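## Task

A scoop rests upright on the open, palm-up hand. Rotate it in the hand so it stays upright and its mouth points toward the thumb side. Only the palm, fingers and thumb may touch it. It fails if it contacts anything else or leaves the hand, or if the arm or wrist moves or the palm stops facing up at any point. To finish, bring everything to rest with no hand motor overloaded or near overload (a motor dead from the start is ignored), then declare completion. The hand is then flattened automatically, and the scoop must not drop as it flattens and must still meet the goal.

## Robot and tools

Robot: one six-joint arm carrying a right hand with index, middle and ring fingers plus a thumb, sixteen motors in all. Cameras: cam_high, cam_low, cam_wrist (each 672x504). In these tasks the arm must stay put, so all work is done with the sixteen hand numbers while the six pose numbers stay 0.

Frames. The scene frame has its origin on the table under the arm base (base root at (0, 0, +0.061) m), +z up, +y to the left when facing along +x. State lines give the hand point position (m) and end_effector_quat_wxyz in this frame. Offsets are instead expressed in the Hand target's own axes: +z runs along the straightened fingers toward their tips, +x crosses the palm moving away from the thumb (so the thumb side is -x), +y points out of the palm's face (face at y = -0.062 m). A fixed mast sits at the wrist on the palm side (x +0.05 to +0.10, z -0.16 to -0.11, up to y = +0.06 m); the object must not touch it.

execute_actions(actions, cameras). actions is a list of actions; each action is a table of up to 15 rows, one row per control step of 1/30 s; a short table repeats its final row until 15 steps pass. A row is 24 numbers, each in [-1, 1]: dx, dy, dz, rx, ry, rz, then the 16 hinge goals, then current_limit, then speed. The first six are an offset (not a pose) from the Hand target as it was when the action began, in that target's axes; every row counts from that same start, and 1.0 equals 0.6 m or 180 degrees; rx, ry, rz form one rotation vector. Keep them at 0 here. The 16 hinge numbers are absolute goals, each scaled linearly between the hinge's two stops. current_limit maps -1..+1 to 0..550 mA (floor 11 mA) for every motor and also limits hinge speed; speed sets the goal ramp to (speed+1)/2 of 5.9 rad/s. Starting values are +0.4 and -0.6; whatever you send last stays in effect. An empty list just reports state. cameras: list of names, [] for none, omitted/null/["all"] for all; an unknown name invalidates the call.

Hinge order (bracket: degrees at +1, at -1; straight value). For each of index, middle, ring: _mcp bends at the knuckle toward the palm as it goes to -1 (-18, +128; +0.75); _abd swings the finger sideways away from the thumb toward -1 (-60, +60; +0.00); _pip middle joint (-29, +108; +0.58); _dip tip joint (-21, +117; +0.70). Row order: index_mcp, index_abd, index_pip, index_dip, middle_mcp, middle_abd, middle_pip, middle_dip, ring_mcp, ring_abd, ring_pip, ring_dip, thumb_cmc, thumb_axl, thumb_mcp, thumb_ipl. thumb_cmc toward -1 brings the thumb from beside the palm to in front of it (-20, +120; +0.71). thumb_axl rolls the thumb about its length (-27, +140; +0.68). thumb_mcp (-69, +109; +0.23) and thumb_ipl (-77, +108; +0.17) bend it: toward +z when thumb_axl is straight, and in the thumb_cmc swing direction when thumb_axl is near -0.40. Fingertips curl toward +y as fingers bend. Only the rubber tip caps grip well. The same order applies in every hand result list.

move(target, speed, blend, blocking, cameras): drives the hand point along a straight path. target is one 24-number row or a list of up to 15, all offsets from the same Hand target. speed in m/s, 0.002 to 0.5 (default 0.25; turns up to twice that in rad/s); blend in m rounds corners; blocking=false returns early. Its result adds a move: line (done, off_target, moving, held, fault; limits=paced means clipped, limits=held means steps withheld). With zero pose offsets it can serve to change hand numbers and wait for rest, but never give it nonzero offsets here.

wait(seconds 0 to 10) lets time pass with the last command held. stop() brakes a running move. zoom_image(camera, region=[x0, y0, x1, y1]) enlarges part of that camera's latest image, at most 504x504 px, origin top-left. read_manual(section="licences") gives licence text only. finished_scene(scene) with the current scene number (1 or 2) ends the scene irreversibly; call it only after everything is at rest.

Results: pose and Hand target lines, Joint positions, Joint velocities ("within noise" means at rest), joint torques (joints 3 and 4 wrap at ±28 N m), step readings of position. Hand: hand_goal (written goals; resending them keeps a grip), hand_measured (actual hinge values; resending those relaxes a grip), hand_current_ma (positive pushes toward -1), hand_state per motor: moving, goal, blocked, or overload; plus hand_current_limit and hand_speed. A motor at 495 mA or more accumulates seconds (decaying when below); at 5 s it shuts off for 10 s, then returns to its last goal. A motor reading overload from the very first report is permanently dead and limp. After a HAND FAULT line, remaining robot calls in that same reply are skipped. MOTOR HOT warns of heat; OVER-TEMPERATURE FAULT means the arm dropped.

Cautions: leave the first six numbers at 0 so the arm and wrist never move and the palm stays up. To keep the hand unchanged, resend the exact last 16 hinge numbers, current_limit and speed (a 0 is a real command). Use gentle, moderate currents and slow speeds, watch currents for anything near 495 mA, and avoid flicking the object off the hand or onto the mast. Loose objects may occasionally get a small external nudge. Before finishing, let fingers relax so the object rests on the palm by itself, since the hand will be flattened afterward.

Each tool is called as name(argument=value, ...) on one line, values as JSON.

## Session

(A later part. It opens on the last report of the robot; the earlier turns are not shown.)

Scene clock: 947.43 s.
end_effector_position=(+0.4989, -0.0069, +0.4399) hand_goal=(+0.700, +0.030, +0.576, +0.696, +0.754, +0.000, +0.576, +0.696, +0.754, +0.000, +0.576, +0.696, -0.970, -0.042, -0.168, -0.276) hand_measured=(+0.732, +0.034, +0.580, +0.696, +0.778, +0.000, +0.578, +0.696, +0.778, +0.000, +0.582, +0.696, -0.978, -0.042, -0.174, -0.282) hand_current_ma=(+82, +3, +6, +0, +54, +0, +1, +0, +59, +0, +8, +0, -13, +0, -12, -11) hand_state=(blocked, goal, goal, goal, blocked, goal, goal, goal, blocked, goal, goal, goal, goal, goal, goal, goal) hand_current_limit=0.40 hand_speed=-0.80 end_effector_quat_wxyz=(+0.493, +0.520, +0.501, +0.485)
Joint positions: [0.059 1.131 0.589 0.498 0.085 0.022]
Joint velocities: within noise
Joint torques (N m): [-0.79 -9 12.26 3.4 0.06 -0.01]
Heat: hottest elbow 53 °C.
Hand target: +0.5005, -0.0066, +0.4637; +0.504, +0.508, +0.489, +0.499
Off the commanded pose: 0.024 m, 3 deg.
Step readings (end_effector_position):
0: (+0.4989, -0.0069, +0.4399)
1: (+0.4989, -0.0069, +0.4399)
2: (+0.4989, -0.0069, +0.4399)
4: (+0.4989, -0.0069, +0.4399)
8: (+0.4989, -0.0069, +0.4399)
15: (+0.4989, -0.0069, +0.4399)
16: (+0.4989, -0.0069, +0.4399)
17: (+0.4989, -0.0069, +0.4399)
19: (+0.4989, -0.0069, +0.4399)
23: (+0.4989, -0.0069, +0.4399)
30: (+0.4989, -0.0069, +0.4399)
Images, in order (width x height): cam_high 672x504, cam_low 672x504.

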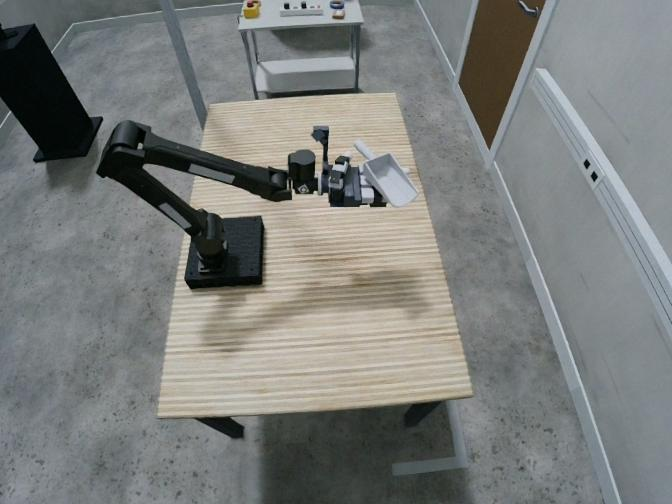

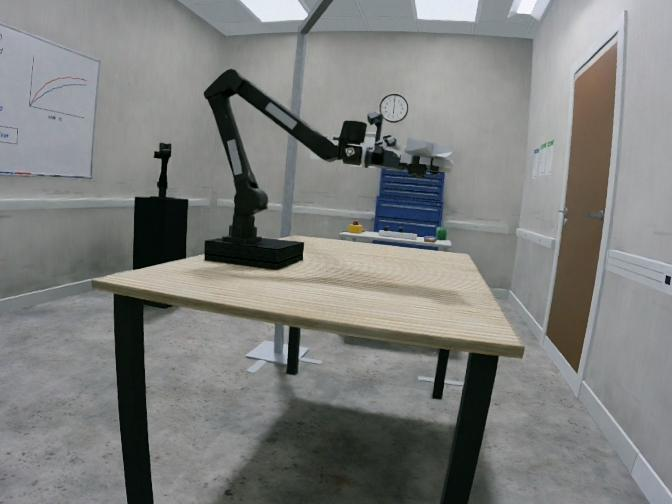

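execute_actions(actions=[[[0,0,0,0,0,0,0.699,0.65,0.576,0.696,0.754,0,0.576,0.696,0.754,0,0.576,0.696,-0.971,-0.042,-0.169,-0.276,0.4,-0.85]],[[0,0,0,0,0,0,0.699,0.65,0.576,0.696,0.754,0,0.576,0.696,0.754,0,0.576,0.696,-0.971,-0.042,-0.169,-0.276,0.4,-0.85]],[[0,0,0,0,0,0,0.699,0.65,0.576,0.696,0.754,0,0.576,0.696,0.754,0,0.576,0.696,-0.971,-0.042,-0.169,-0.276,0.4,-0.85]]], cameras=["cam_high", "cam_low"])

zoom_image(camera="cam_high", region=[330, 135, 430, 215])

zoom_image(camera="cam_low", region=[355, 105, 485, 205])

Scene clock: 960.20 s.
end_effector_position=(+0.4989, -0.0069, +0.4399) hand_goal=(+0.700, +0.650, +0.576, +0.696, +0.754, +0.000, +0.576, +0.696, +0.754, +0.000, +0.576, +0.696, -0.970, -0.042, -0.168, -0.276) hand_measured=(+0.730, +0.646, +0.580, +0.696, +0.778, +0.000, +0.578, +0.696, +0.778, +0.000, +0.582, +0.696, -0.978, -0.042, -0.174, -0.282) hand_current_ma=(+77, -4, +6, +0, +54, +0, +1, +0, +59, +0, +8, +0, -13, +0, -12, -11) hand_state=(blocked, goal, goal, goal, blocked, goal, goal, goal, blocked, goal, goal, goal, goal, goal, goal, goal) hand_current_limit=0.40 hand_speed=-0.85 end_effector_quat_wxyz=(+0.493, +0.520, +0.501, +0.485)
Joint positions: [0.059 1.131 0.589 0.498 0.085 0.022]
Joint velocities: within noise
Joint torques (N m): [-0.5 -9.05 12.31 3.44 0.06 0]
Heat: hottest elbow 53 °C.
Hand target: +0.5005, -0.0066, +0.4637; +0.504, +0.508, +0.489, +0.499
Off the commanded pose: 0.024 m, 3 deg.
Step readings (end_effector_position):
0: (+0.4989, -0.0069, +0.4399)
1: (+0.4989, -0.0069, +0.4399)
2: (+0.4989, -0.0069, +0.4399)
4: (+0.4989, -0.0069, +0.4399)
8: (+0.4989, -0.0069, +0.4399)
15: (+0.4989, -0.0069, +0.4399)
16: (+0.4989, -0.0069, +0.4399)
17: (+0.4989, -0.0069, +0.4399)
19: (+0.4989, -0.0069, +0.4399)
23: (+0.4989, -0.0069, +0.4399)
30: (+0.4989, -0.0069, +0.4399)
31: (+0.4989, -0.0069, +0.4399)
32: (+0.4989, -0.0069, +0.4399)
34: (+0.4989, -0.0069, +0.4399)
38: (+0.4989, -0.0069, +0.4399)
45: (+0.4989, -0.0069, +0.4399)
Images, in order (width x height): cam_high 672x504, cam_low 672x504.

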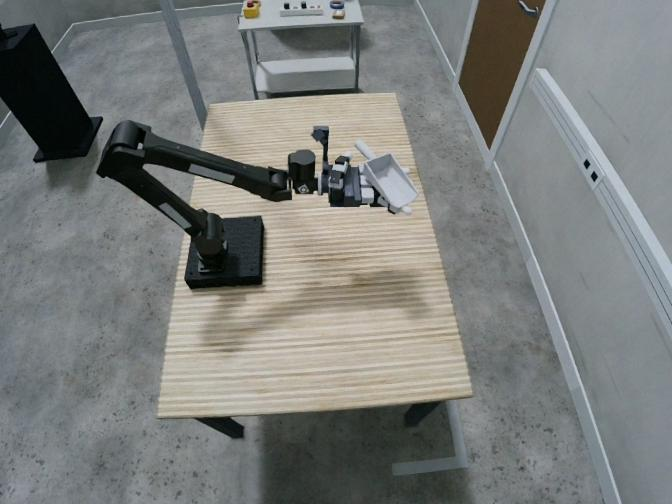

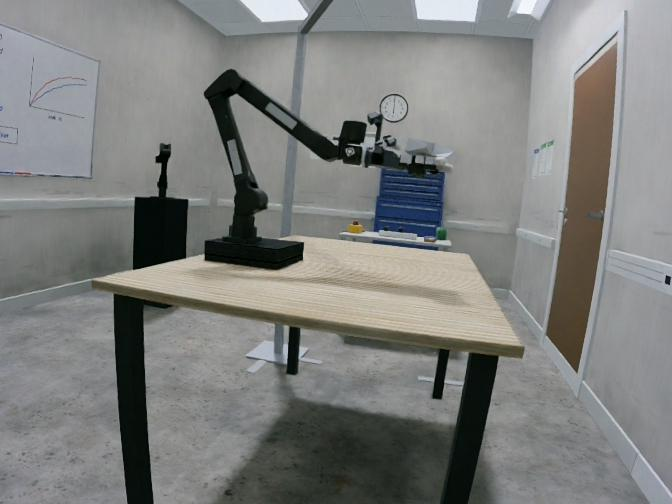

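Scaled by 5.040 from the camera's 672x504 image, which has a finer 960x720 frame.

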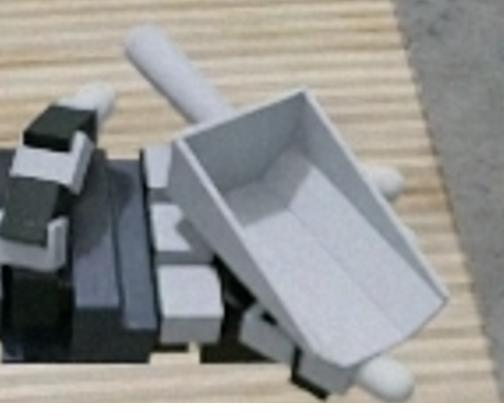

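Scaled by 3.877 from the camera's 672x504 image, which has a finer 960x720 frame.

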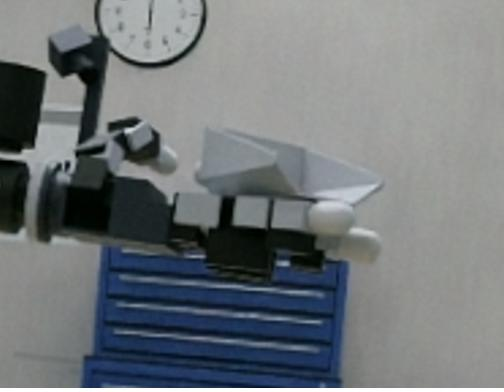

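execute_actions(actions=[[[0,0,0,0,0,0,0.754,0.98,0.576,0.696,0.754,0,0.576,0.696,0.754,0,0.576,0.696,-0.971,-0.042,-0.169,-0.276,0.4,-0.85]],[[0,0,0,0,0,0,0.754,0.98,0.576,0.696,0.754,0,0.576,0.696,0.754,0,0.576,0.696,-0.971,-0.042,-0.169,-0.276,0.4,-0.85]],[[0,0,0,0,0,0,0.754,0.98,0.576,0.696,1,0,0.576,0.696,0.754,0,0.576,0.696,-0.971,-0.042,-0.169,-0.276,0.4,-0.85]],[[0,0,0,0,0,0,0.754,0.98,0.576,0.696,1,0,0.576,0.696,0.754,0,0.576,0.696,-0.971,-0.042,-0.169,-0.276,0.4,-0.85]]], cameras=["cam_high", "cam_low"])

zoom_image(camera="cam_high", region=[330, 135, 430, 215])

zoom_image(camera="cam_low", region=[355, 105, 485, 205])

Scene clock: 1061.50 s.
end_effector_position=(+0.4989, -0.0069, +0.4399) hand_goal=(+0.754, +0.980, +0.576, +0.696, +1.000, +0.000, +0.576, +0.696, +0.754, +0.000, +0.576, +0.696, -0.970, -0.042, -0.168, -0.276) hand_measured=(+0.764, +0.976, +0.580, +0.696, +1.000, +0.000, +0.578, +0.696, +0.778, +0.000, +0.582, +0.696, -0.978, -0.042, -0.174, -0.282) hand_current_ma=(+19, -4, +6, +0, +0, +0, +1, +0, +59, +0, +8, +0, -13, +0, -12, -11) hand_state=(goal, goal, goal, goal, goal, goal, goal, goal, blocked, goal, goal, goal, goal, goal, goal, goal) hand_current_limit=0.40 hand_speed=-0.85 end_effector_quat_wxyz=(+0.493, +0.520, +0.501, +0.485)
Joint positions: [0.059 1.131 0.589 0.498 0.085 0.022]
Joint velocities: within noise
Joint torques (N m): [-0.5 -9.05 12.29 3.34 0.08 -0.02]
Heat: hottest elbow 53 °C.
Hand target: +0.5005, -0.0066, +0.4637; +0.504, +0.508, +0.489, +0.499
Off the commanded pose: 0.024 m, 3 deg.
Step readings (end_effector_position):
0: (+0.4989, -0.0069, +0.4399)
1: (+0.4989, -0.0069, +0.4399)
2: (+0.4989, -0.0069, +0.4399)
4: (+0.4989, -0.0069, +0.4399)
8: (+0.4989, -0.0069, +0.4399)
15: (+0.4989, -0.0069, +0.4399)
16: (+0.4989, -0.0069, +0.4399)
17: (+0.4989, -0.0069, +0.4399)
19: (+0.4989, -0.0069, +0.4399)
23: (+0.4989, -0.0069, +0.4399)
30: (+0.4989, -0.0069, +0.4399)
31: (+0.4989, -0.0069, +0.4399)
32: (+0.4989, -0.0069, +0.4399)
34: (+0.4989, -0.0069, +0.4399)
38: (+0.4989, -0.0069, +0.4399)
45: (+0.4989, -0.0069, +0.4399)
46: (+0.4989, -0.0069, +0.4399)
47: (+0.4989, -0.0069, +0.4399)
49: (+0.4989, -0.0069, +0.4399)
53: (+0.4989, -0.0069, +0.4399)
60: (+0.4989, -0.0069, +0.4399)
Images, in order (width x height): cam_high 672x504, cam_low 672x504.

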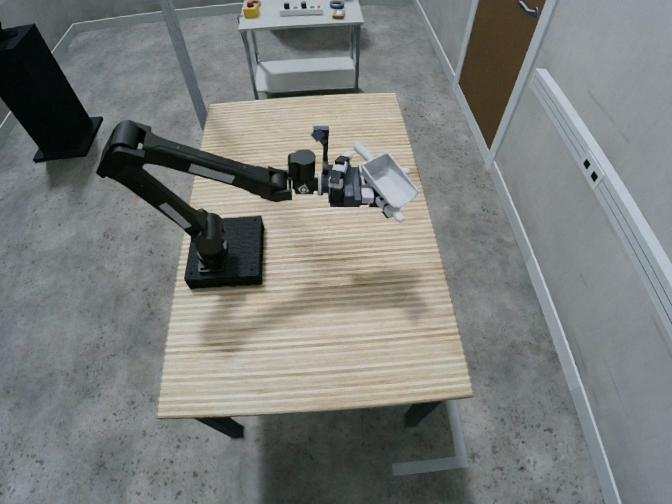

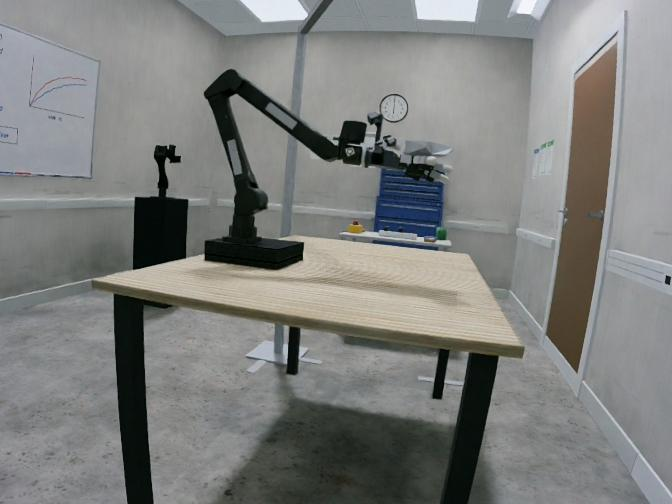

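Scaled by 5.040 from the camera's 672x504 image, which has a finer 960x720 frame.

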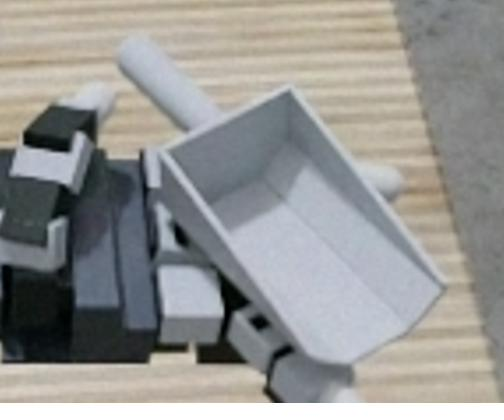

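Scaled by 3.877 from the camera's 672x504 image, which has a finer 960x720 frame.

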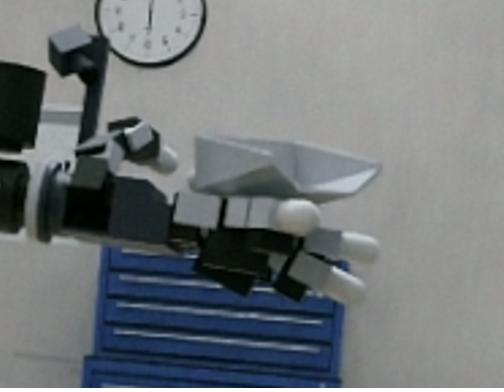

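execute_actions(actions=[[[0,0,0,0,0,0,0.754,0.98,0.576,0.696,1,0.53,0.576,0.696,0.754,0,0.576,0.696,-0.971,-0.042,-0.169,-0.276,0.4,-0.6]],[[0,0,0,0,0,0,0.754,0.98,0.576,0.696,1,0.53,0.576,0.696,0.754,0,0.576,0.696,-0.971,-0.042,-0.169,-0.276,0.4,-0.6]],[[0,0,0,0,0,0,0.754,0.98,0.576,0.696,0.7,0.53,0.576,0.696,0.754,0,0.576,0.696,-0.971,-0.042,-0.169,-0.276,0.4,-0.8]],[[0,0,0,0,0,0,0.754,0.98,0.576,0.696,0.7,0.53,0.576,0.696,0.754,0,0.576,0.696,-0.971,-0.042,-0.169,-0.276,0.4,-0.8]]], cameras=["cam_high", "cam_low"])

zoom_image(camera="cam_high", region=[330, 135, 430, 215])

zoom_image(camera="cam_low", region=[355, 105, 485, 205])

Scene clock: 1080.97 s.
end_effector_position=(+0.4989, -0.0069, +0.4399) hand_goal=(+0.754, +0.980, +0.576, +0.696, +0.700, +0.530, +0.576, +0.696, +0.754, +0.000, +0.576, +0.696, -0.970, -0.042, -0.168, -0.276) hand_measured=(+0.766, +0.976, +0.580, +0.696, +0.748, +0.528, +0.578, +0.696, +0.778, +0.000, +0.582, +0.696, -0.978, -0.042, -0.174, -0.282) hand_current_ma=(+21, -4, +6, +0, +140, -3, +2, +0, +59, +0, +8, +0, -13, +0, -12, -11) hand_state=(goal, goal, goal, goal, blocked, goal, goal, goal, blocked, goal, goal, goal, goal, goal, goal, goal) hand_current_limit=0.40 hand_speed=-0.80 end_effector_quat_wxyz=(+0.493, +0.520, +0.501, +0.485)
Joint positions: [0.059 1.131 0.589 0.498 0.085 0.022]
Joint velocities: within noise
Joint torques (N m): [-0.56 -9.17 12.23 3.43 0.07 -0.04]
Heat: hottest elbow 53 °C.
Hand target: +0.5005, -0.0066, +0.4637; +0.504, +0.508, +0.489, +0.499
Off the commanded pose: 0.024 m, 3 deg.
Step readings (end_effector_position):
0: (+0.4989, -0.0069, +0.4399)
1: (+0.4989, -0.0069, +0.4399)
2: (+0.4989, -0.0069, +0.4399)
4: (+0.4989, -0.0069, +0.4399)
8: (+0.4989, -0.0069, +0.4399)
15: (+0.4989, -0.0069, +0.4399)
16: (+0.4989, -0.0069, +0.4399)
17: (+0.4989, -0.0069, +0.4399)
19: (+0.4989, -0.0069, +0.4399)
23: (+0.4989, -0.0069, +0.4399)
30: (+0.4989, -0.0069, +0.4399)
31: (+0.4989, -0.0069, +0.4399)
32: (+0.4989, -0.0069, +0.4399)
34: (+0.4989, -0.0069, +0.4399)
38: (+0.4989, -0.0069, +0.4399)
45: (+0.4989, -0.0069, +0.4399)
46: (+0.4989, -0.0069, +0.4399)
47: (+0.4989, -0.0069, +0.4399)
49: (+0.4989, -0.0069, +0.4399)
53: (+0.4989, -0.0069, +0.4399)
60: (+0.4989, -0.0069, +0.4399)
Images, in order (width x height): cam_high 672x504, cam_low 672x504.

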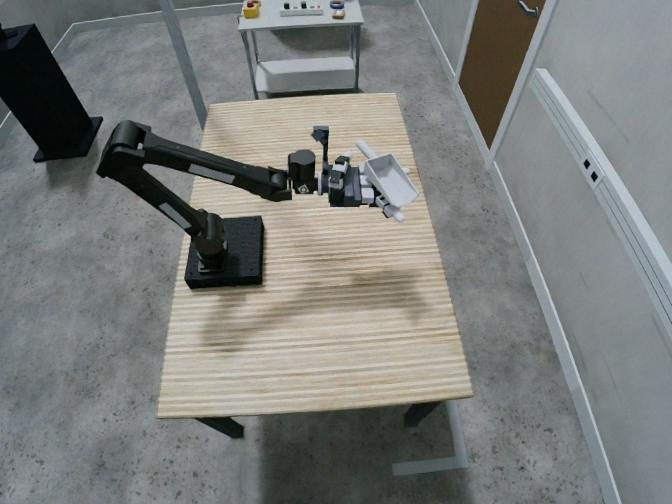

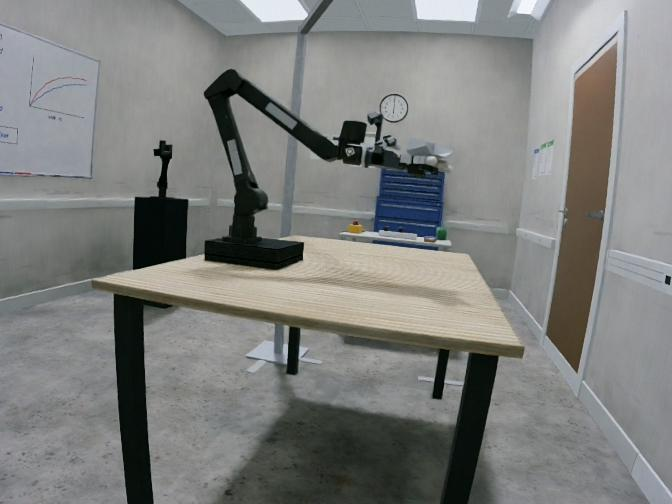

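Scaled by 5.040 from the camera's 672x504 image, which has a finer 960x720 frame.

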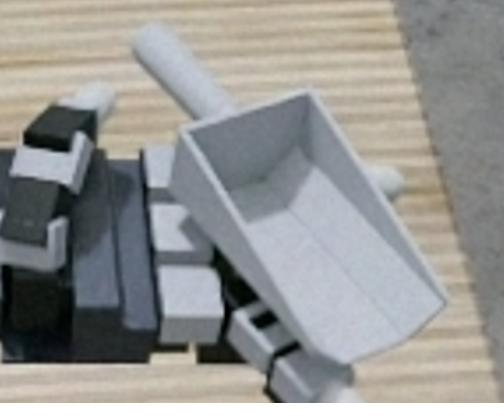

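Scaled by 3.877 from the camera's 672x504 image, which has a finer 960x720 frame.

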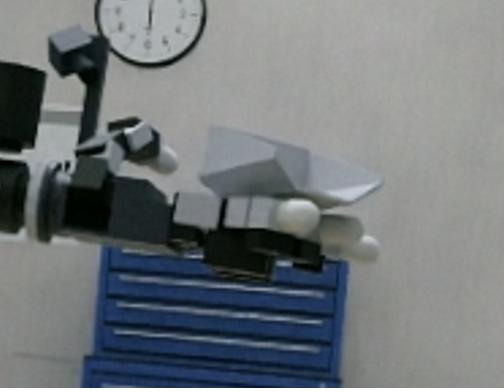

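execute_actions(actions=[[[0,0,0,0,0,0,0.754,0.98,0.576,0.696,0.69,0.83,0.576,0.696,0.754,0,0.576,0.696,-0.971,-0.042,-0.169,-0.276,0.4,-0.88]],[[0,0,0,0,0,0,0.754,0.98,0.576,0.696,0.69,0.83,0.576,0.696,0.754,0,0.576,0.696,-0.971,-0.042,-0.169,-0.276,0.4,-0.88]]], cameras=["cam_high", "cam_low"])

zoom_image(camera="cam_high", region=[330, 135, 430, 215])

zoom_image(camera="cam_low", region=[355, 105, 485, 205])

Scene clock: 1090.50 s.
end_effector_position=(+0.4989, -0.0069, +0.4399) hand_goal=(+0.754, +0.980, +0.576, +0.696, +0.690, +0.830, +0.576, +0.696, +0.754, +0.000, +0.576, +0.696, -0.970, -0.042, -0.168, -0.276) hand_measured=(+0.766, +0.976, +0.580, +0.696, +0.736, +0.662, +0.578, +0.696, +0.778, +0.000, +0.582, +0.696, -0.978, -0.042, -0.174, -0.282) hand_current_ma=(+21, -4, +6, +0, +134, -385, +3, +0, +59, +0, +8, +0, -13, +0, -12, -11) hand_state=(goal, goal, goal, goal, blocked, blocked, goal, goal, blocked, goal, goal, goal, goal, goal, goal, goal) hand_current_limit=0.40 hand_speed=-0.88 end_effector_quat_wxyz=(+0.493, +0.520, +0.501, +0.485)
Joint positions: [0.059 1.131 0.589 0.498 0.085 0.022]
Joint velocities: within noise
Joint torques (N m): [-0.62 -9.17 12.25 3.43 0.07 -0.05]
Heat: hottest elbow 54 °C.
Hand target: +0.5005, -0.0066, +0.4637; +0.504, +0.508, +0.489, +0.499
Off the commanded pose: 0.024 m, 3 deg.
Step readings (end_effector_position):
0: (+0.4989, -0.0069, +0.4399)
1: (+0.4989, -0.0069, +0.4399)
2: (+0.4989, -0.0069, +0.4399)
4: (+0.4989, -0.0069, +0.4399)
8: (+0.4989, -0.0069, +0.4399)
15: (+0.4989, -0.0069, +0.4399)
16: (+0.4989, -0.0069, +0.4399)
17: (+0.4989, -0.0069, +0.4399)
19: (+0.4989, -0.0069, +0.4399)
23: (+0.4989, -0.0069, +0.4399)
30: (+0.4989, -0.0069, +0.4399)
Images, in order (width x height): cam_high 672x504, cam_low 672x504.

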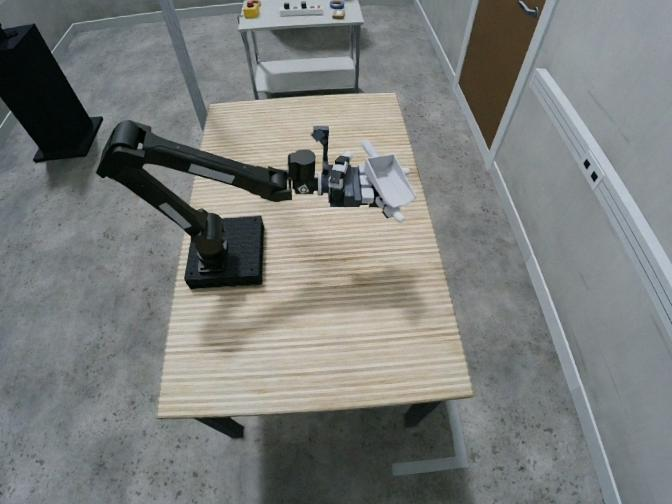

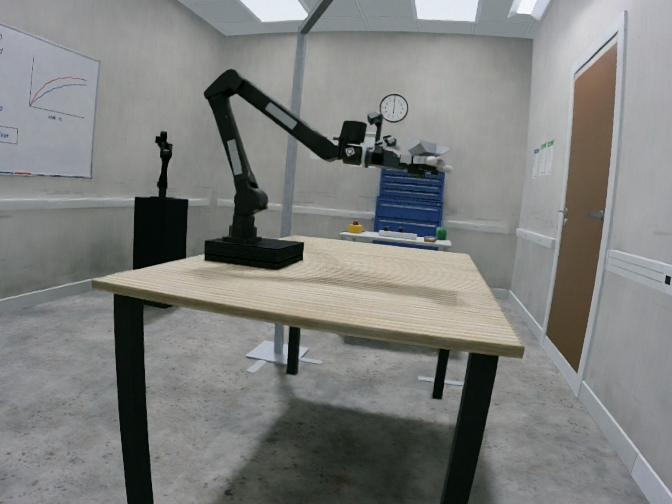

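Scaled by 5.040 from the camera's 672x504 image, which has a finer 960x720 frame.

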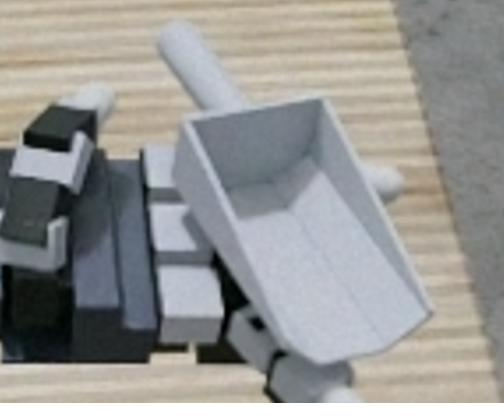

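Scaled by 3.877 from the camera's 672x504 image, which has a finer 960x720 frame.

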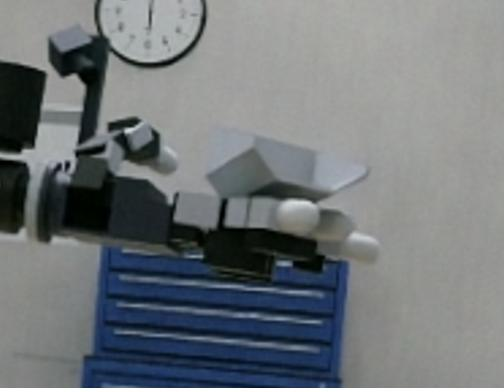

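execute_actions(actions=[[[0,0,0,0,0,0,1,0.98,0.576,0.696,0.69,0.66,0.576,0.696,0.754,0,0.576,0.696,-0.971,-0.042,-0.169,-0.276,0.4,-0.8]],[[0,0,0,0,0,0,1,0.98,0.576,0.696,0.69,0.85,0.576,0.696,0.754,0,0.576,0.696,-0.971,-0.042,-0.169,-0.276,0.4,-0.88]],[[0,0,0,0,0,0,1,0.98,0.576,0.696,0.69,0.85,0.576,0.696,0.754,0,0.576,0.696,-0.971,-0.042,-0.169,-0.276,0.4,-0.88]]], cameras=["cam_high", "cam_low"])

zoom_image(camera="cam_high", region=[330, 135, 430, 215])

zoom_image(camera="cam_low", region=[355, 105, 485, 205])

Scene clock: 1112.30 s.
end_effector_position=(+0.4989, -0.0069, +0.4399) hand_goal=(+1.000, +0.980, +0.576, +0.696, +0.690, +0.850, +0.576, +0.696, +0.754, +0.000, +0.576, +0.696, -0.970, -0.042, -0.168, -0.276) hand_measured=(+1.000, +0.974, +0.580, +0.696, +0.736, +0.802, +0.580, +0.696, +0.778, +0.000, +0.582, +0.696, -0.978, -0.042, -0.174, -0.282) hand_current_ma=(+0, -6, +6, +0, +132, -109, +7, +0, +59, +0, +8, +0, -13, +0, -12, -11) hand_state=(goal, goal, goal, goal, blocked, blocked, goal, goal, blocked, goal, goal, goal, goal, goal, goal, goal) hand_current_limit=0.40 hand_speed=-0.88 end_effector_quat_wxyz=(+0.493, +0.520, +0.501, +0.485)
Joint positions: [0.059 1.131 0.589 0.498 0.085 0.022]
Joint velocities: within noise
Joint torques (N m): [-0.73 -8.94 12.26 3.33 0.07 -0.05]
Heat: hottest elbow 54 °C.
Hand target: +0.5005, -0.0066, +0.4637; +0.504, +0.508, +0.489, +0.499
Off the commanded pose: 0.024 m, 3 deg.
Step readings (end_effector_position):
0: (+0.4989, -0.0069, +0.4399)
1: (+0.4989, -0.0069, +0.4399)
2: (+0.4989, -0.0069, +0.4399)
4: (+0.4989, -0.0069, +0.4399)
8: (+0.4989, -0.0069, +0.4399)
15: (+0.4989, -0.0069, +0.4399)
16: (+0.4989, -0.0069, +0.4399)
17: (+0.4989, -0.0069, +0.4399)
19: (+0.4989, -0.0069, +0.4399)
23: (+0.4989, -0.0069, +0.4399)
30: (+0.4989, -0.0069, +0.4399)
31: (+0.4989, -0.0069, +0.4399)
32: (+0.4989, -0.0069, +0.4399)
34: (+0.4989, -0.0069, +0.4399)
38: (+0.4989, -0.0069, +0.4399)
45: (+0.4989, -0.0069, +0.4399)
Images, in order (width x height): cam_high 672x504, cam_low 672x504.

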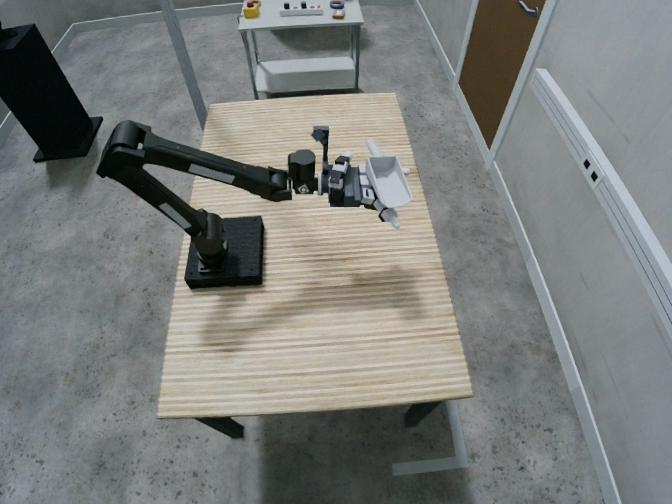

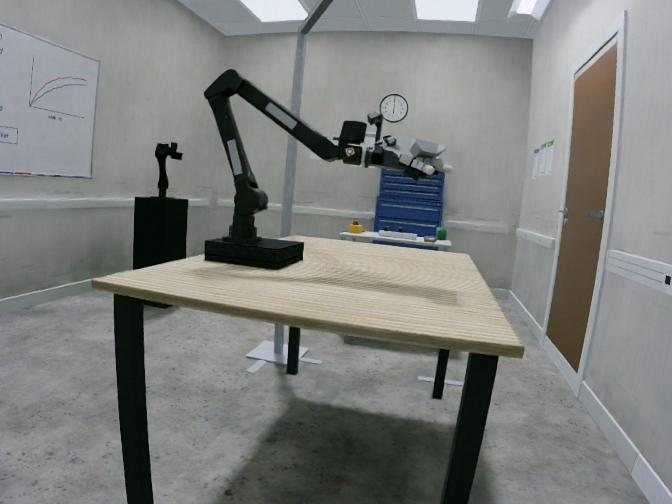

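Scaled by 5.040 from the camera's 672x504 image, which has a finer 960x720 frame.

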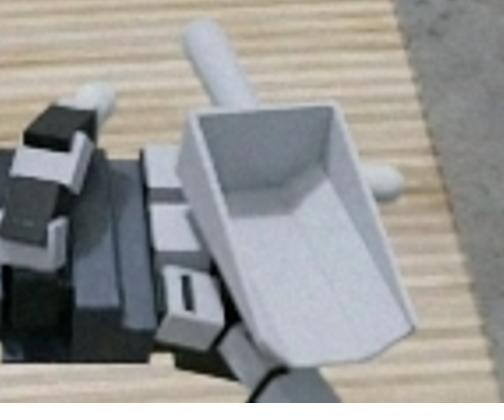

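Scaled by 3.877 from the camera's 672x504 image, which has a finer 960x720 frame.

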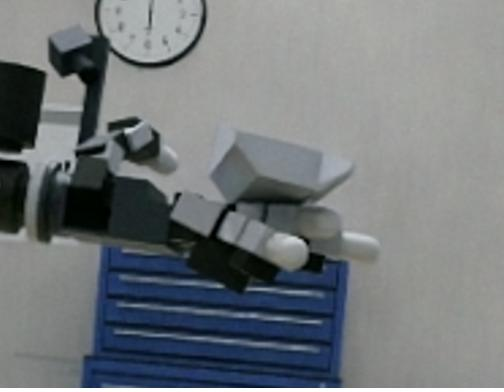

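execute_actions(actions=[[[0,0,0,0,0,0,1,1,0.576,0.696,0.69,0.97,0.576,0.696,0.754,0,0.576,0.696,-0.971,-0.042,-0.169,-0.276,0.4,-0.9]],[[0,0,0,0,0,0,1,1,0.576,0.696,0.69,0.97,0.576,0.696,0.754,0,0.576,0.696,-0.971,-0.042,-0.169,-0.276,0.4,-0.9]]], cameras=["cam_high", "cam_low"])

zoom_image(camera="cam_high", region=[330, 135, 430, 215])

zoom_image(camera="cam_low", region=[355, 105, 485, 205])

Scene clock: 1128.37 s.
end_effector_position=(+0.4989, -0.0069, +0.4399) hand_goal=(+1.000, +1.000, +0.576, +0.696, +0.690, +0.970, +0.576, +0.696, +0.754, +0.000, +0.576, +0.696, -0.970, -0.042, -0.168, -0.276) hand_measured=(+1.000, +0.976, +0.580, +0.696, +0.734, +0.816, +0.580, +0.696, +0.778, +0.000, +0.582, +0.696, -0.978, -0.042, -0.174, -0.282) hand_current_ma=(+0, -44, +6, +0, +128, -385, +7, +0, +59, +0, +8, +0, -13, +0, -12, -11) hand_state=(goal, blocked, goal, goal, blocked, blocked, goal, goal, blocked, goal, goal, goal, goal, goal, goal, goal) hand_current_limit=0.40 hand_speed=-0.90 end_effector_quat_wxyz=(+0.493, +0.520, +0.501, +0.485)
Joint positions: [0.059 1.131 0.589 0.498 0.085 0.022]
Joint velocities: within noise
Joint torques (N m): [-0.5 -9 12.25 3.33 0.06 -0.05]
Heat: hottest elbow 54 °C.
Hand target: +0.5005, -0.0066, +0.4637; +0.504, +0.508, +0.489, +0.499
Off the commanded pose: 0.024 m, 3 deg.
Step readings (end_effector_position):
0: (+0.4989, -0.0069, +0.4399)
1: (+0.4989, -0.0069, +0.4399)
2: (+0.4989, -0.0069, +0.4399)
4: (+0.4989, -0.0069, +0.4399)
8: (+0.4989, -0.0069, +0.4399)
15: (+0.4989, -0.0069, +0.4399)
16: (+0.4989, -0.0069, +0.4399)
17: (+0.4989, -0.0069, +0.4399)
19: (+0.4989, -0.0069, +0.4399)
23: (+0.4989, -0.0069, +0.4399)
30: (+0.4989, -0.0069, +0.4399)
Images, in order (width x height): cam_high 672x504, cam_low 672x504.

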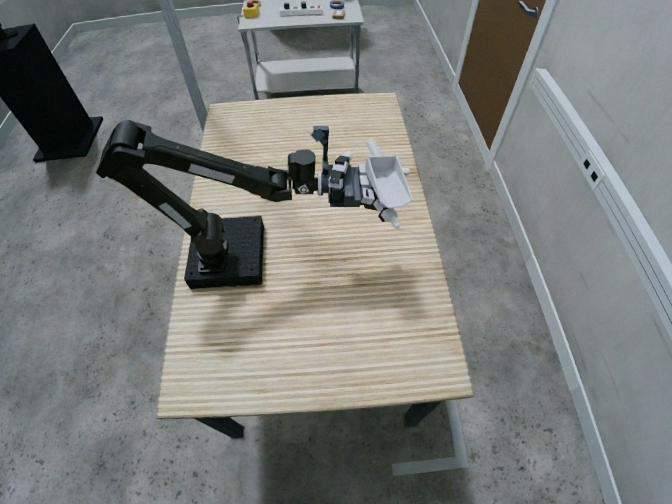

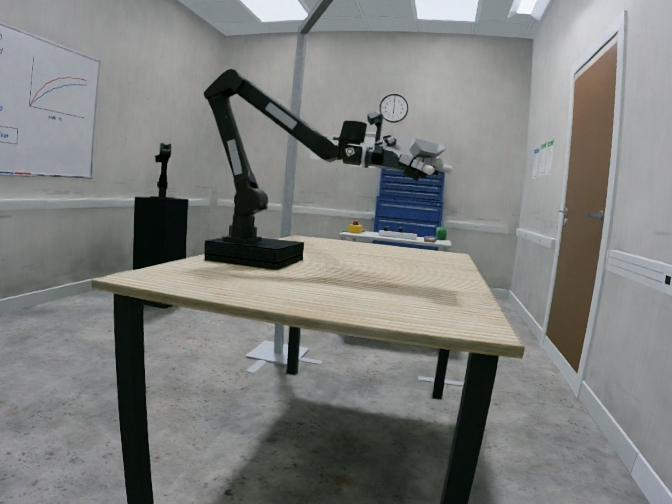

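Scaled by 5.040 from the camera's 672x504 image, which has a finer 960x720 frame.

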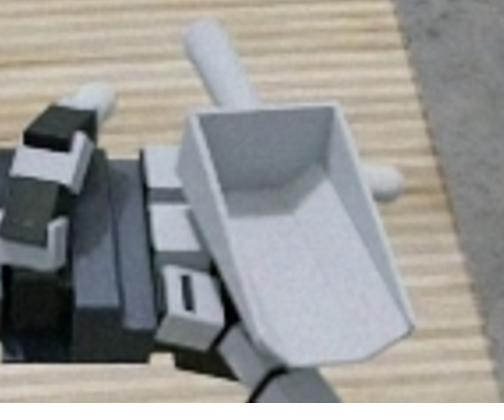

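Scaled by 3.877 from the camera's 672x504 image, which has a finer 960x720 frame.

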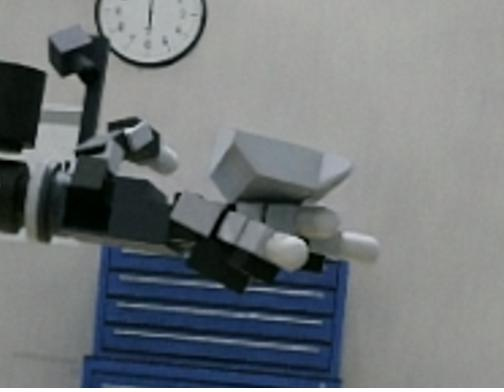

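execute_actions(actions=[[[0,0,0,0,0,0,1,0.98,0.576,0.696,0.82,0.80,0.576,0.696,0.754,0,0.576,0.696,-0.971,-0.042,-0.169,-0.276,0.4,-0.85]],[[0,0,0,0,0,0,1,0.98,0.576,0.696,1,0,0.576,0.696,0.754,0,0.576,0.696,-0.971,-0.042,-0.169,-0.276,0.4,-0.7]],[[0,0,0,0,0,0,1,0.98,0.576,0.696,1,0,0.576,0.696,0.754,0,0.576,0.696,-0.971,-0.042,-0.169,-0.276,0.4,-0.7]],[[0,0,0,0,0,0,1,0.98,0.576,0.696,1,0,0.576,0.696,0.754,0,0.576,0.696,-0.971,-0.042,-0.169,-0.276,0.4,-0.7]]], cameras=["cam_high", "cam_low"])

zoom_image(camera="cam_high", region=[330, 135, 430, 215])

zoom_image(camera="cam_low", region=[355, 105, 485, 205])

Scene clock: 1183.17 s.
end_effector_position=(+0.4990, -0.0068, +0.4397) hand_goal=(+1.000, +0.980, +0.576, +0.696, +1.000, +0.000, +0.576, +0.696, +0.754, +0.000, +0.576, +0.696, -0.970, -0.042, -0.168, -0.276) hand_measured=(+1.000, +0.974, +0.580, +0.696, +1.000, +0.018, +0.588, +0.698, +0.784, -0.008, +0.584, +0.696, -0.978, -0.042, -0.174, -0.282) hand_current_ma=(+0, -7, +6, +0, +0, +30, +21, +3, +79, -10, +14, +0, -13, +0, -12, -10) hand_state=(goal, goal, goal, goal, goal, goal, goal, goal, blocked, goal, goal, goal, goal, goal, goal, goal) hand_current_limit=0.40 hand_speed=-0.70 end_effector_quat_wxyz=(+0.493, +0.520, +0.501, +0.485)
Joint positions: [0.059 1.131 0.589 0.498 0.085 0.022]
Joint velocities: within noise
Joint torques (N m): [-0.67 -9.11 12.27 3.4 0.08 -0.03]
Heat: hottest elbow 54 °C.
Hand target: +0.5005, -0.0066, +0.4637; +0.504, +0.508, +0.488, +0.499
Off the commanded pose: 0.024 m, 3 deg.
Step readings (end_effector_position):
0: (+0.4989, -0.0069, +0.4399)
1: (+0.4989, -0.0069, +0.4399)
2: (+0.4989, -0.0069, +0.4399)
4: (+0.4989, -0.0069, +0.4399)
8: (+0.4989, -0.0069, +0.4399)
15: (+0.4989, -0.0069, +0.4399)
16: (+0.4989, -0.0069, +0.4399)
17: (+0.4989, -0.0069, +0.4399)
19: (+0.4989, -0.0069, +0.4399)
23: (+0.4989, -0.0069, +0.4399)
30: (+0.4990, -0.0068, +0.4397)
31: (+0.4990, -0.0069, +0.4397)
32: (+0.4990, -0.0069, +0.4397)
34: (+0.4990, -0.0068, +0.4397)
38: (+0.4990, -0.0068, +0.4397)
45: (+0.4990, -0.0068, +0.4397)
46: (+0.4990, -0.0068, +0.4397)
47: (+0.4990, -0.0068, +0.4397)
49: (+0.4990, -0.0068, +0.4397)
53: (+0.4990, -0.0068, +0.4397)
60: (+0.4990, -0.0068, +0.4397)
Images, in order (width x height): cam_high 672x504, cam_low 672x504.

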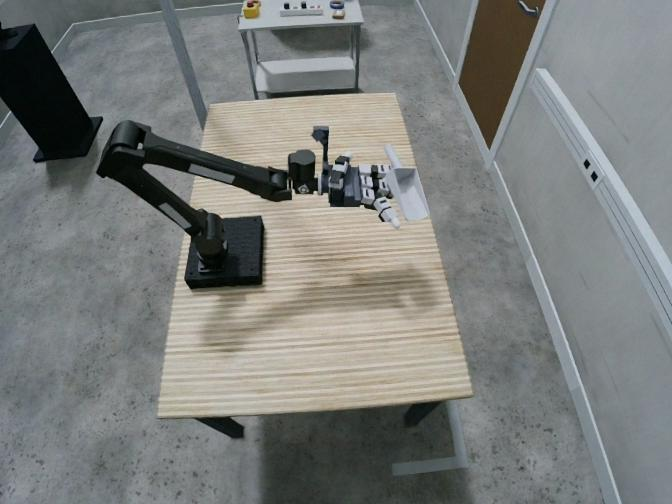

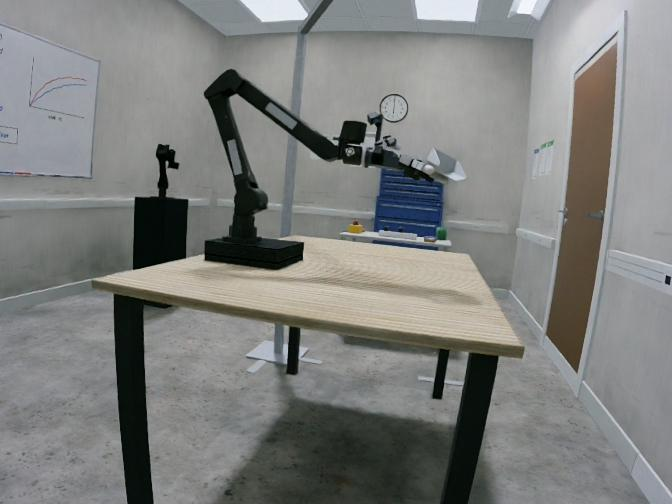

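Scaled by 5.040 from the camera's 672x504 image, which has a finer 960x720 frame.

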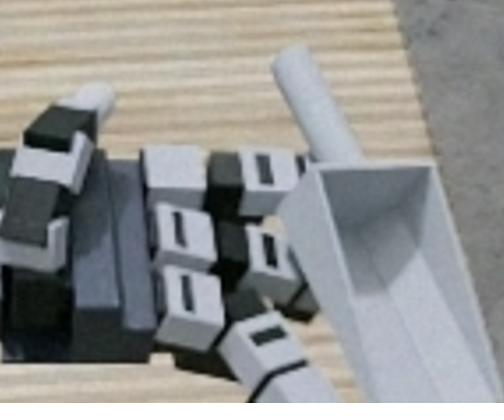

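Scaled by 3.877 from the camera's 672x504 image, which has a finer 960x720 frame.

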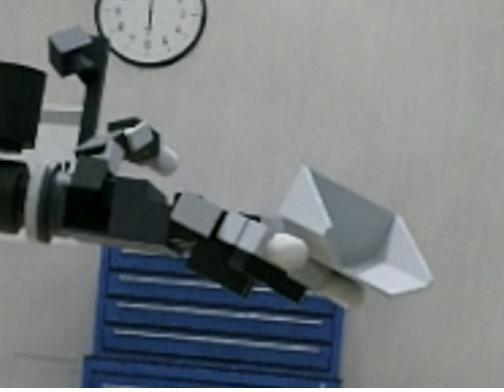

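execute_actions(actions=[], cameras=["cam_high", "cam_low"])

zoom_image(camera="cam_high", region=[350, 135, 450, 235])

zoom_image(camera="cam_low", region=[385, 125, 485, 205])

Scene clock: 1193.83 s.
end_effector_position=(+0.4990, -0.0068, +0.4397) hand_goal=(+1.000, +0.980, +0.576, +0.696, +1.000, +0.000, +0.576, +0.696, +0.754, +0.000, +0.576, +0.696, -0.970, -0.042, -0.168, -0.276) hand_measured=(+1.000, +0.974, +0.580, +0.696, +1.000, +0.018, +0.588, +0.698, +0.784, -0.008, +0.584, +0.696, -0.978, -0.042, -0.174, -0.282) hand_current_ma=(+0, -7, +6, +0, +0, +30, +21, +3, +79, -10, +14, +0, -13, +0, -12, -10) hand_state=(goal, goal, goal, goal, goal, goal, goal, goal, blocked, goal, goal, goal, goal, goal, goal, goal) hand_current_limit=0.40 hand_speed=-0.70 end_effector_quat_wxyz=(+0.493, +0.520, +0.501, +0.485)
Joint positions: [0.059 1.131 0.589 0.498 0.085 0.022]
Joint velocities: within noise
Joint torques (N m): [-0.67 -8.88 12.27 3.43 0.08 -0.01]
Heat: hottest elbow 54 °C.
Hand target: +0.5005, -0.0066, +0.4637; +0.504, +0.508, +0.488, +0.499
Off the commanded pose: 0.024 m, 3 deg.
Images, in order (width x height): cam_high 672x504, cam_low 672x504.

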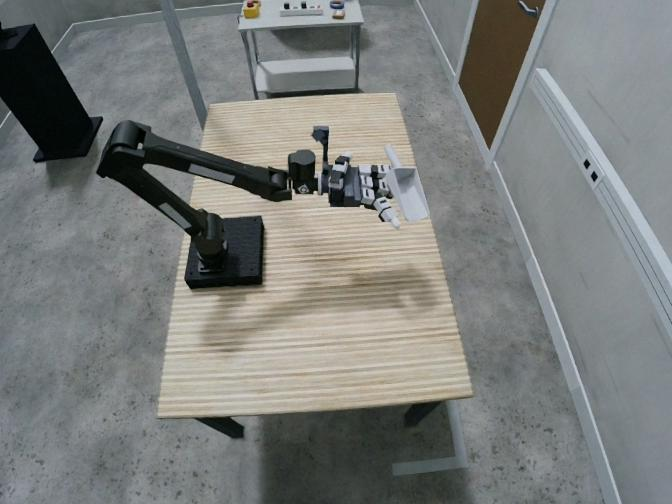

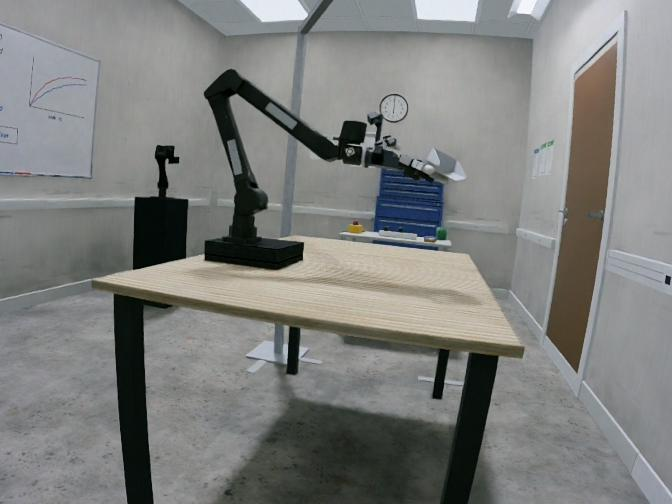

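Scaled by 5.040 from the camera's 672x504 image, which has a finer 960x720 frame.

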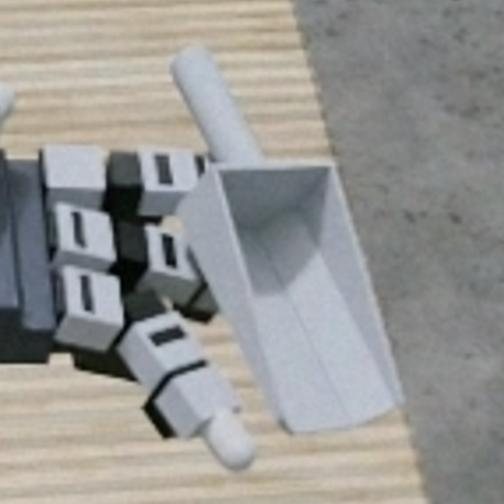

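Scaled by 5.040 from the camera's 672x504 image, which has a finer 960x720 frame.

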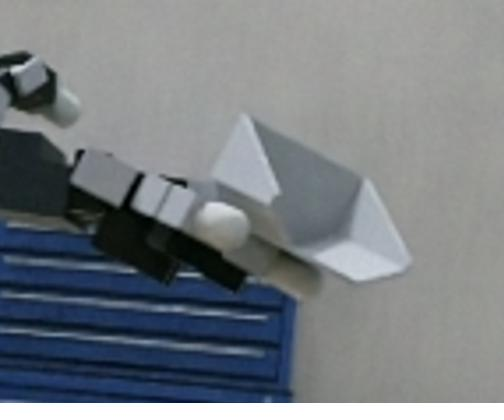

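execute_actions(actions=[[[0,0,0,0,0,0,1,0.98,0.576,0.696,0.88,0,0.576,0.696,0.754,0,0.576,0.696,-0.971,-0.042,-0.169,-0.276,0.4,-0.93]],[[0,0,0,0,0,0,1,0.98,0.576,0.696,0.88,0,0.576,0.696,0.754,0,0.576,0.696,-0.971,-0.042,-0.169,-0.276,0.4,-0.93]]], cameras=["cam_high", "cam_low"])

zoom_image(camera="cam_high", region=[350, 135, 450, 235])

zoom_image(camera="cam_low", region=[385, 125, 485, 205])

Scene clock: 1225.40 s.
end_effector_position=(+0.4990, -0.0068, +0.4397) hand_goal=(+1.000, +0.980, +0.576, +0.696, +0.880, +0.000, +0.576, +0.696, +0.754, +0.000, +0.576, +0.696, -0.970, -0.042, -0.168, -0.276) hand_measured=(+1.000, +0.974, +0.580, +0.696, +0.956, +0.018, +0.590, +0.700, +0.784, -0.008, +0.584, +0.696, -0.978, -0.042, -0.174, -0.282) hand_current_ma=(+0, -7, +6, +0, +257, +30, +26, +5, +73, -11, +12, +0, -13, +0, -12, -10) hand_state=(goal, goal, goal, goal, blocked, goal, goal, goal, blocked, goal, goal, goal, goal, goal, goal, goal) hand_current_limit=0.40 hand_speed=-0.93 end_effector_quat_wxyz=(+0.493, +0.520, +0.501, +0.485)
Joint positions: [0.059 1.131 0.589 0.498 0.085 0.022]
Joint velocities: within noise
Joint torques (N m): [-0.62 -8.94 12.26 3.43 0.08 -0.01]
Heat: hottest elbow 54 °C.
Hand target: +0.5005, -0.0066, +0.4637; +0.504, +0.508, +0.488, +0.499
Off the commanded pose: 0.024 m, 3 deg.
Step readings (end_effector_position):
0: (+0.4990, -0.0068, +0.4397)
1: (+0.4990, -0.0068, +0.4397)
2: (+0.4990, -0.0068, +0.4397)
4: (+0.4990, -0.0068, +0.4397)
8: (+0.4990, -0.0068, +0.4397)
15: (+0.4990, -0.0068, +0.4397)
16: (+0.4990, -0.0068, +0.4397)
17: (+0.4990, -0.0068, +0.4397)
19: (+0.4990, -0.0068, +0.4397)
23: (+0.4990, -0.0068, +0.4397)
30: (+0.4990, -0.0068, +0.4397)
Images, in order (width x height): cam_high 672x504, cam_low 672x504.

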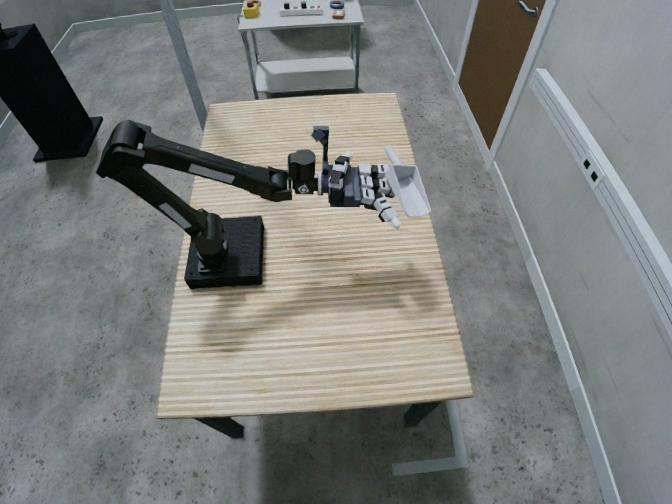

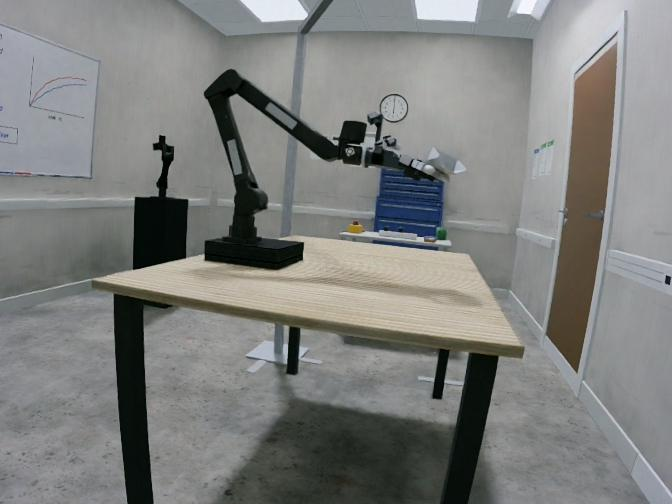

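Scaled by 5.040 from the camera's 672x504 image, which has a finer 960x720 frame.

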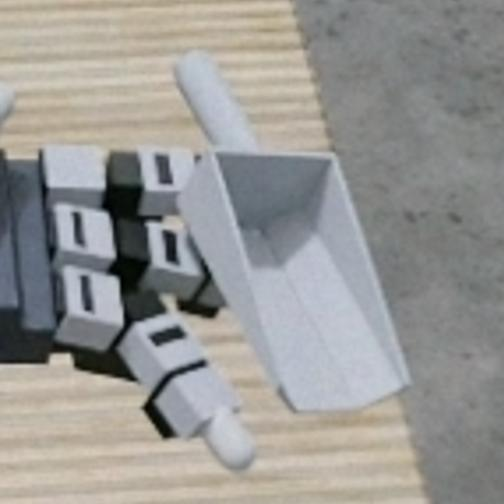

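Scaled by 5.040 from the camera's 672x504 image, which has a finer 960x720 frame.

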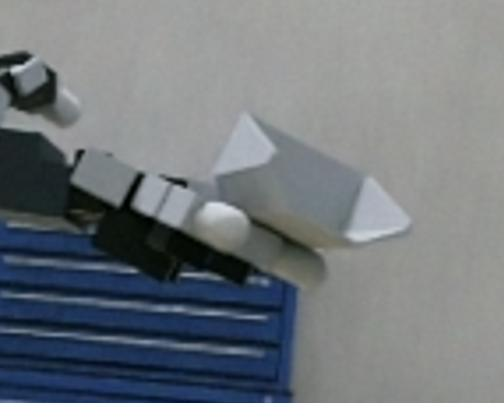

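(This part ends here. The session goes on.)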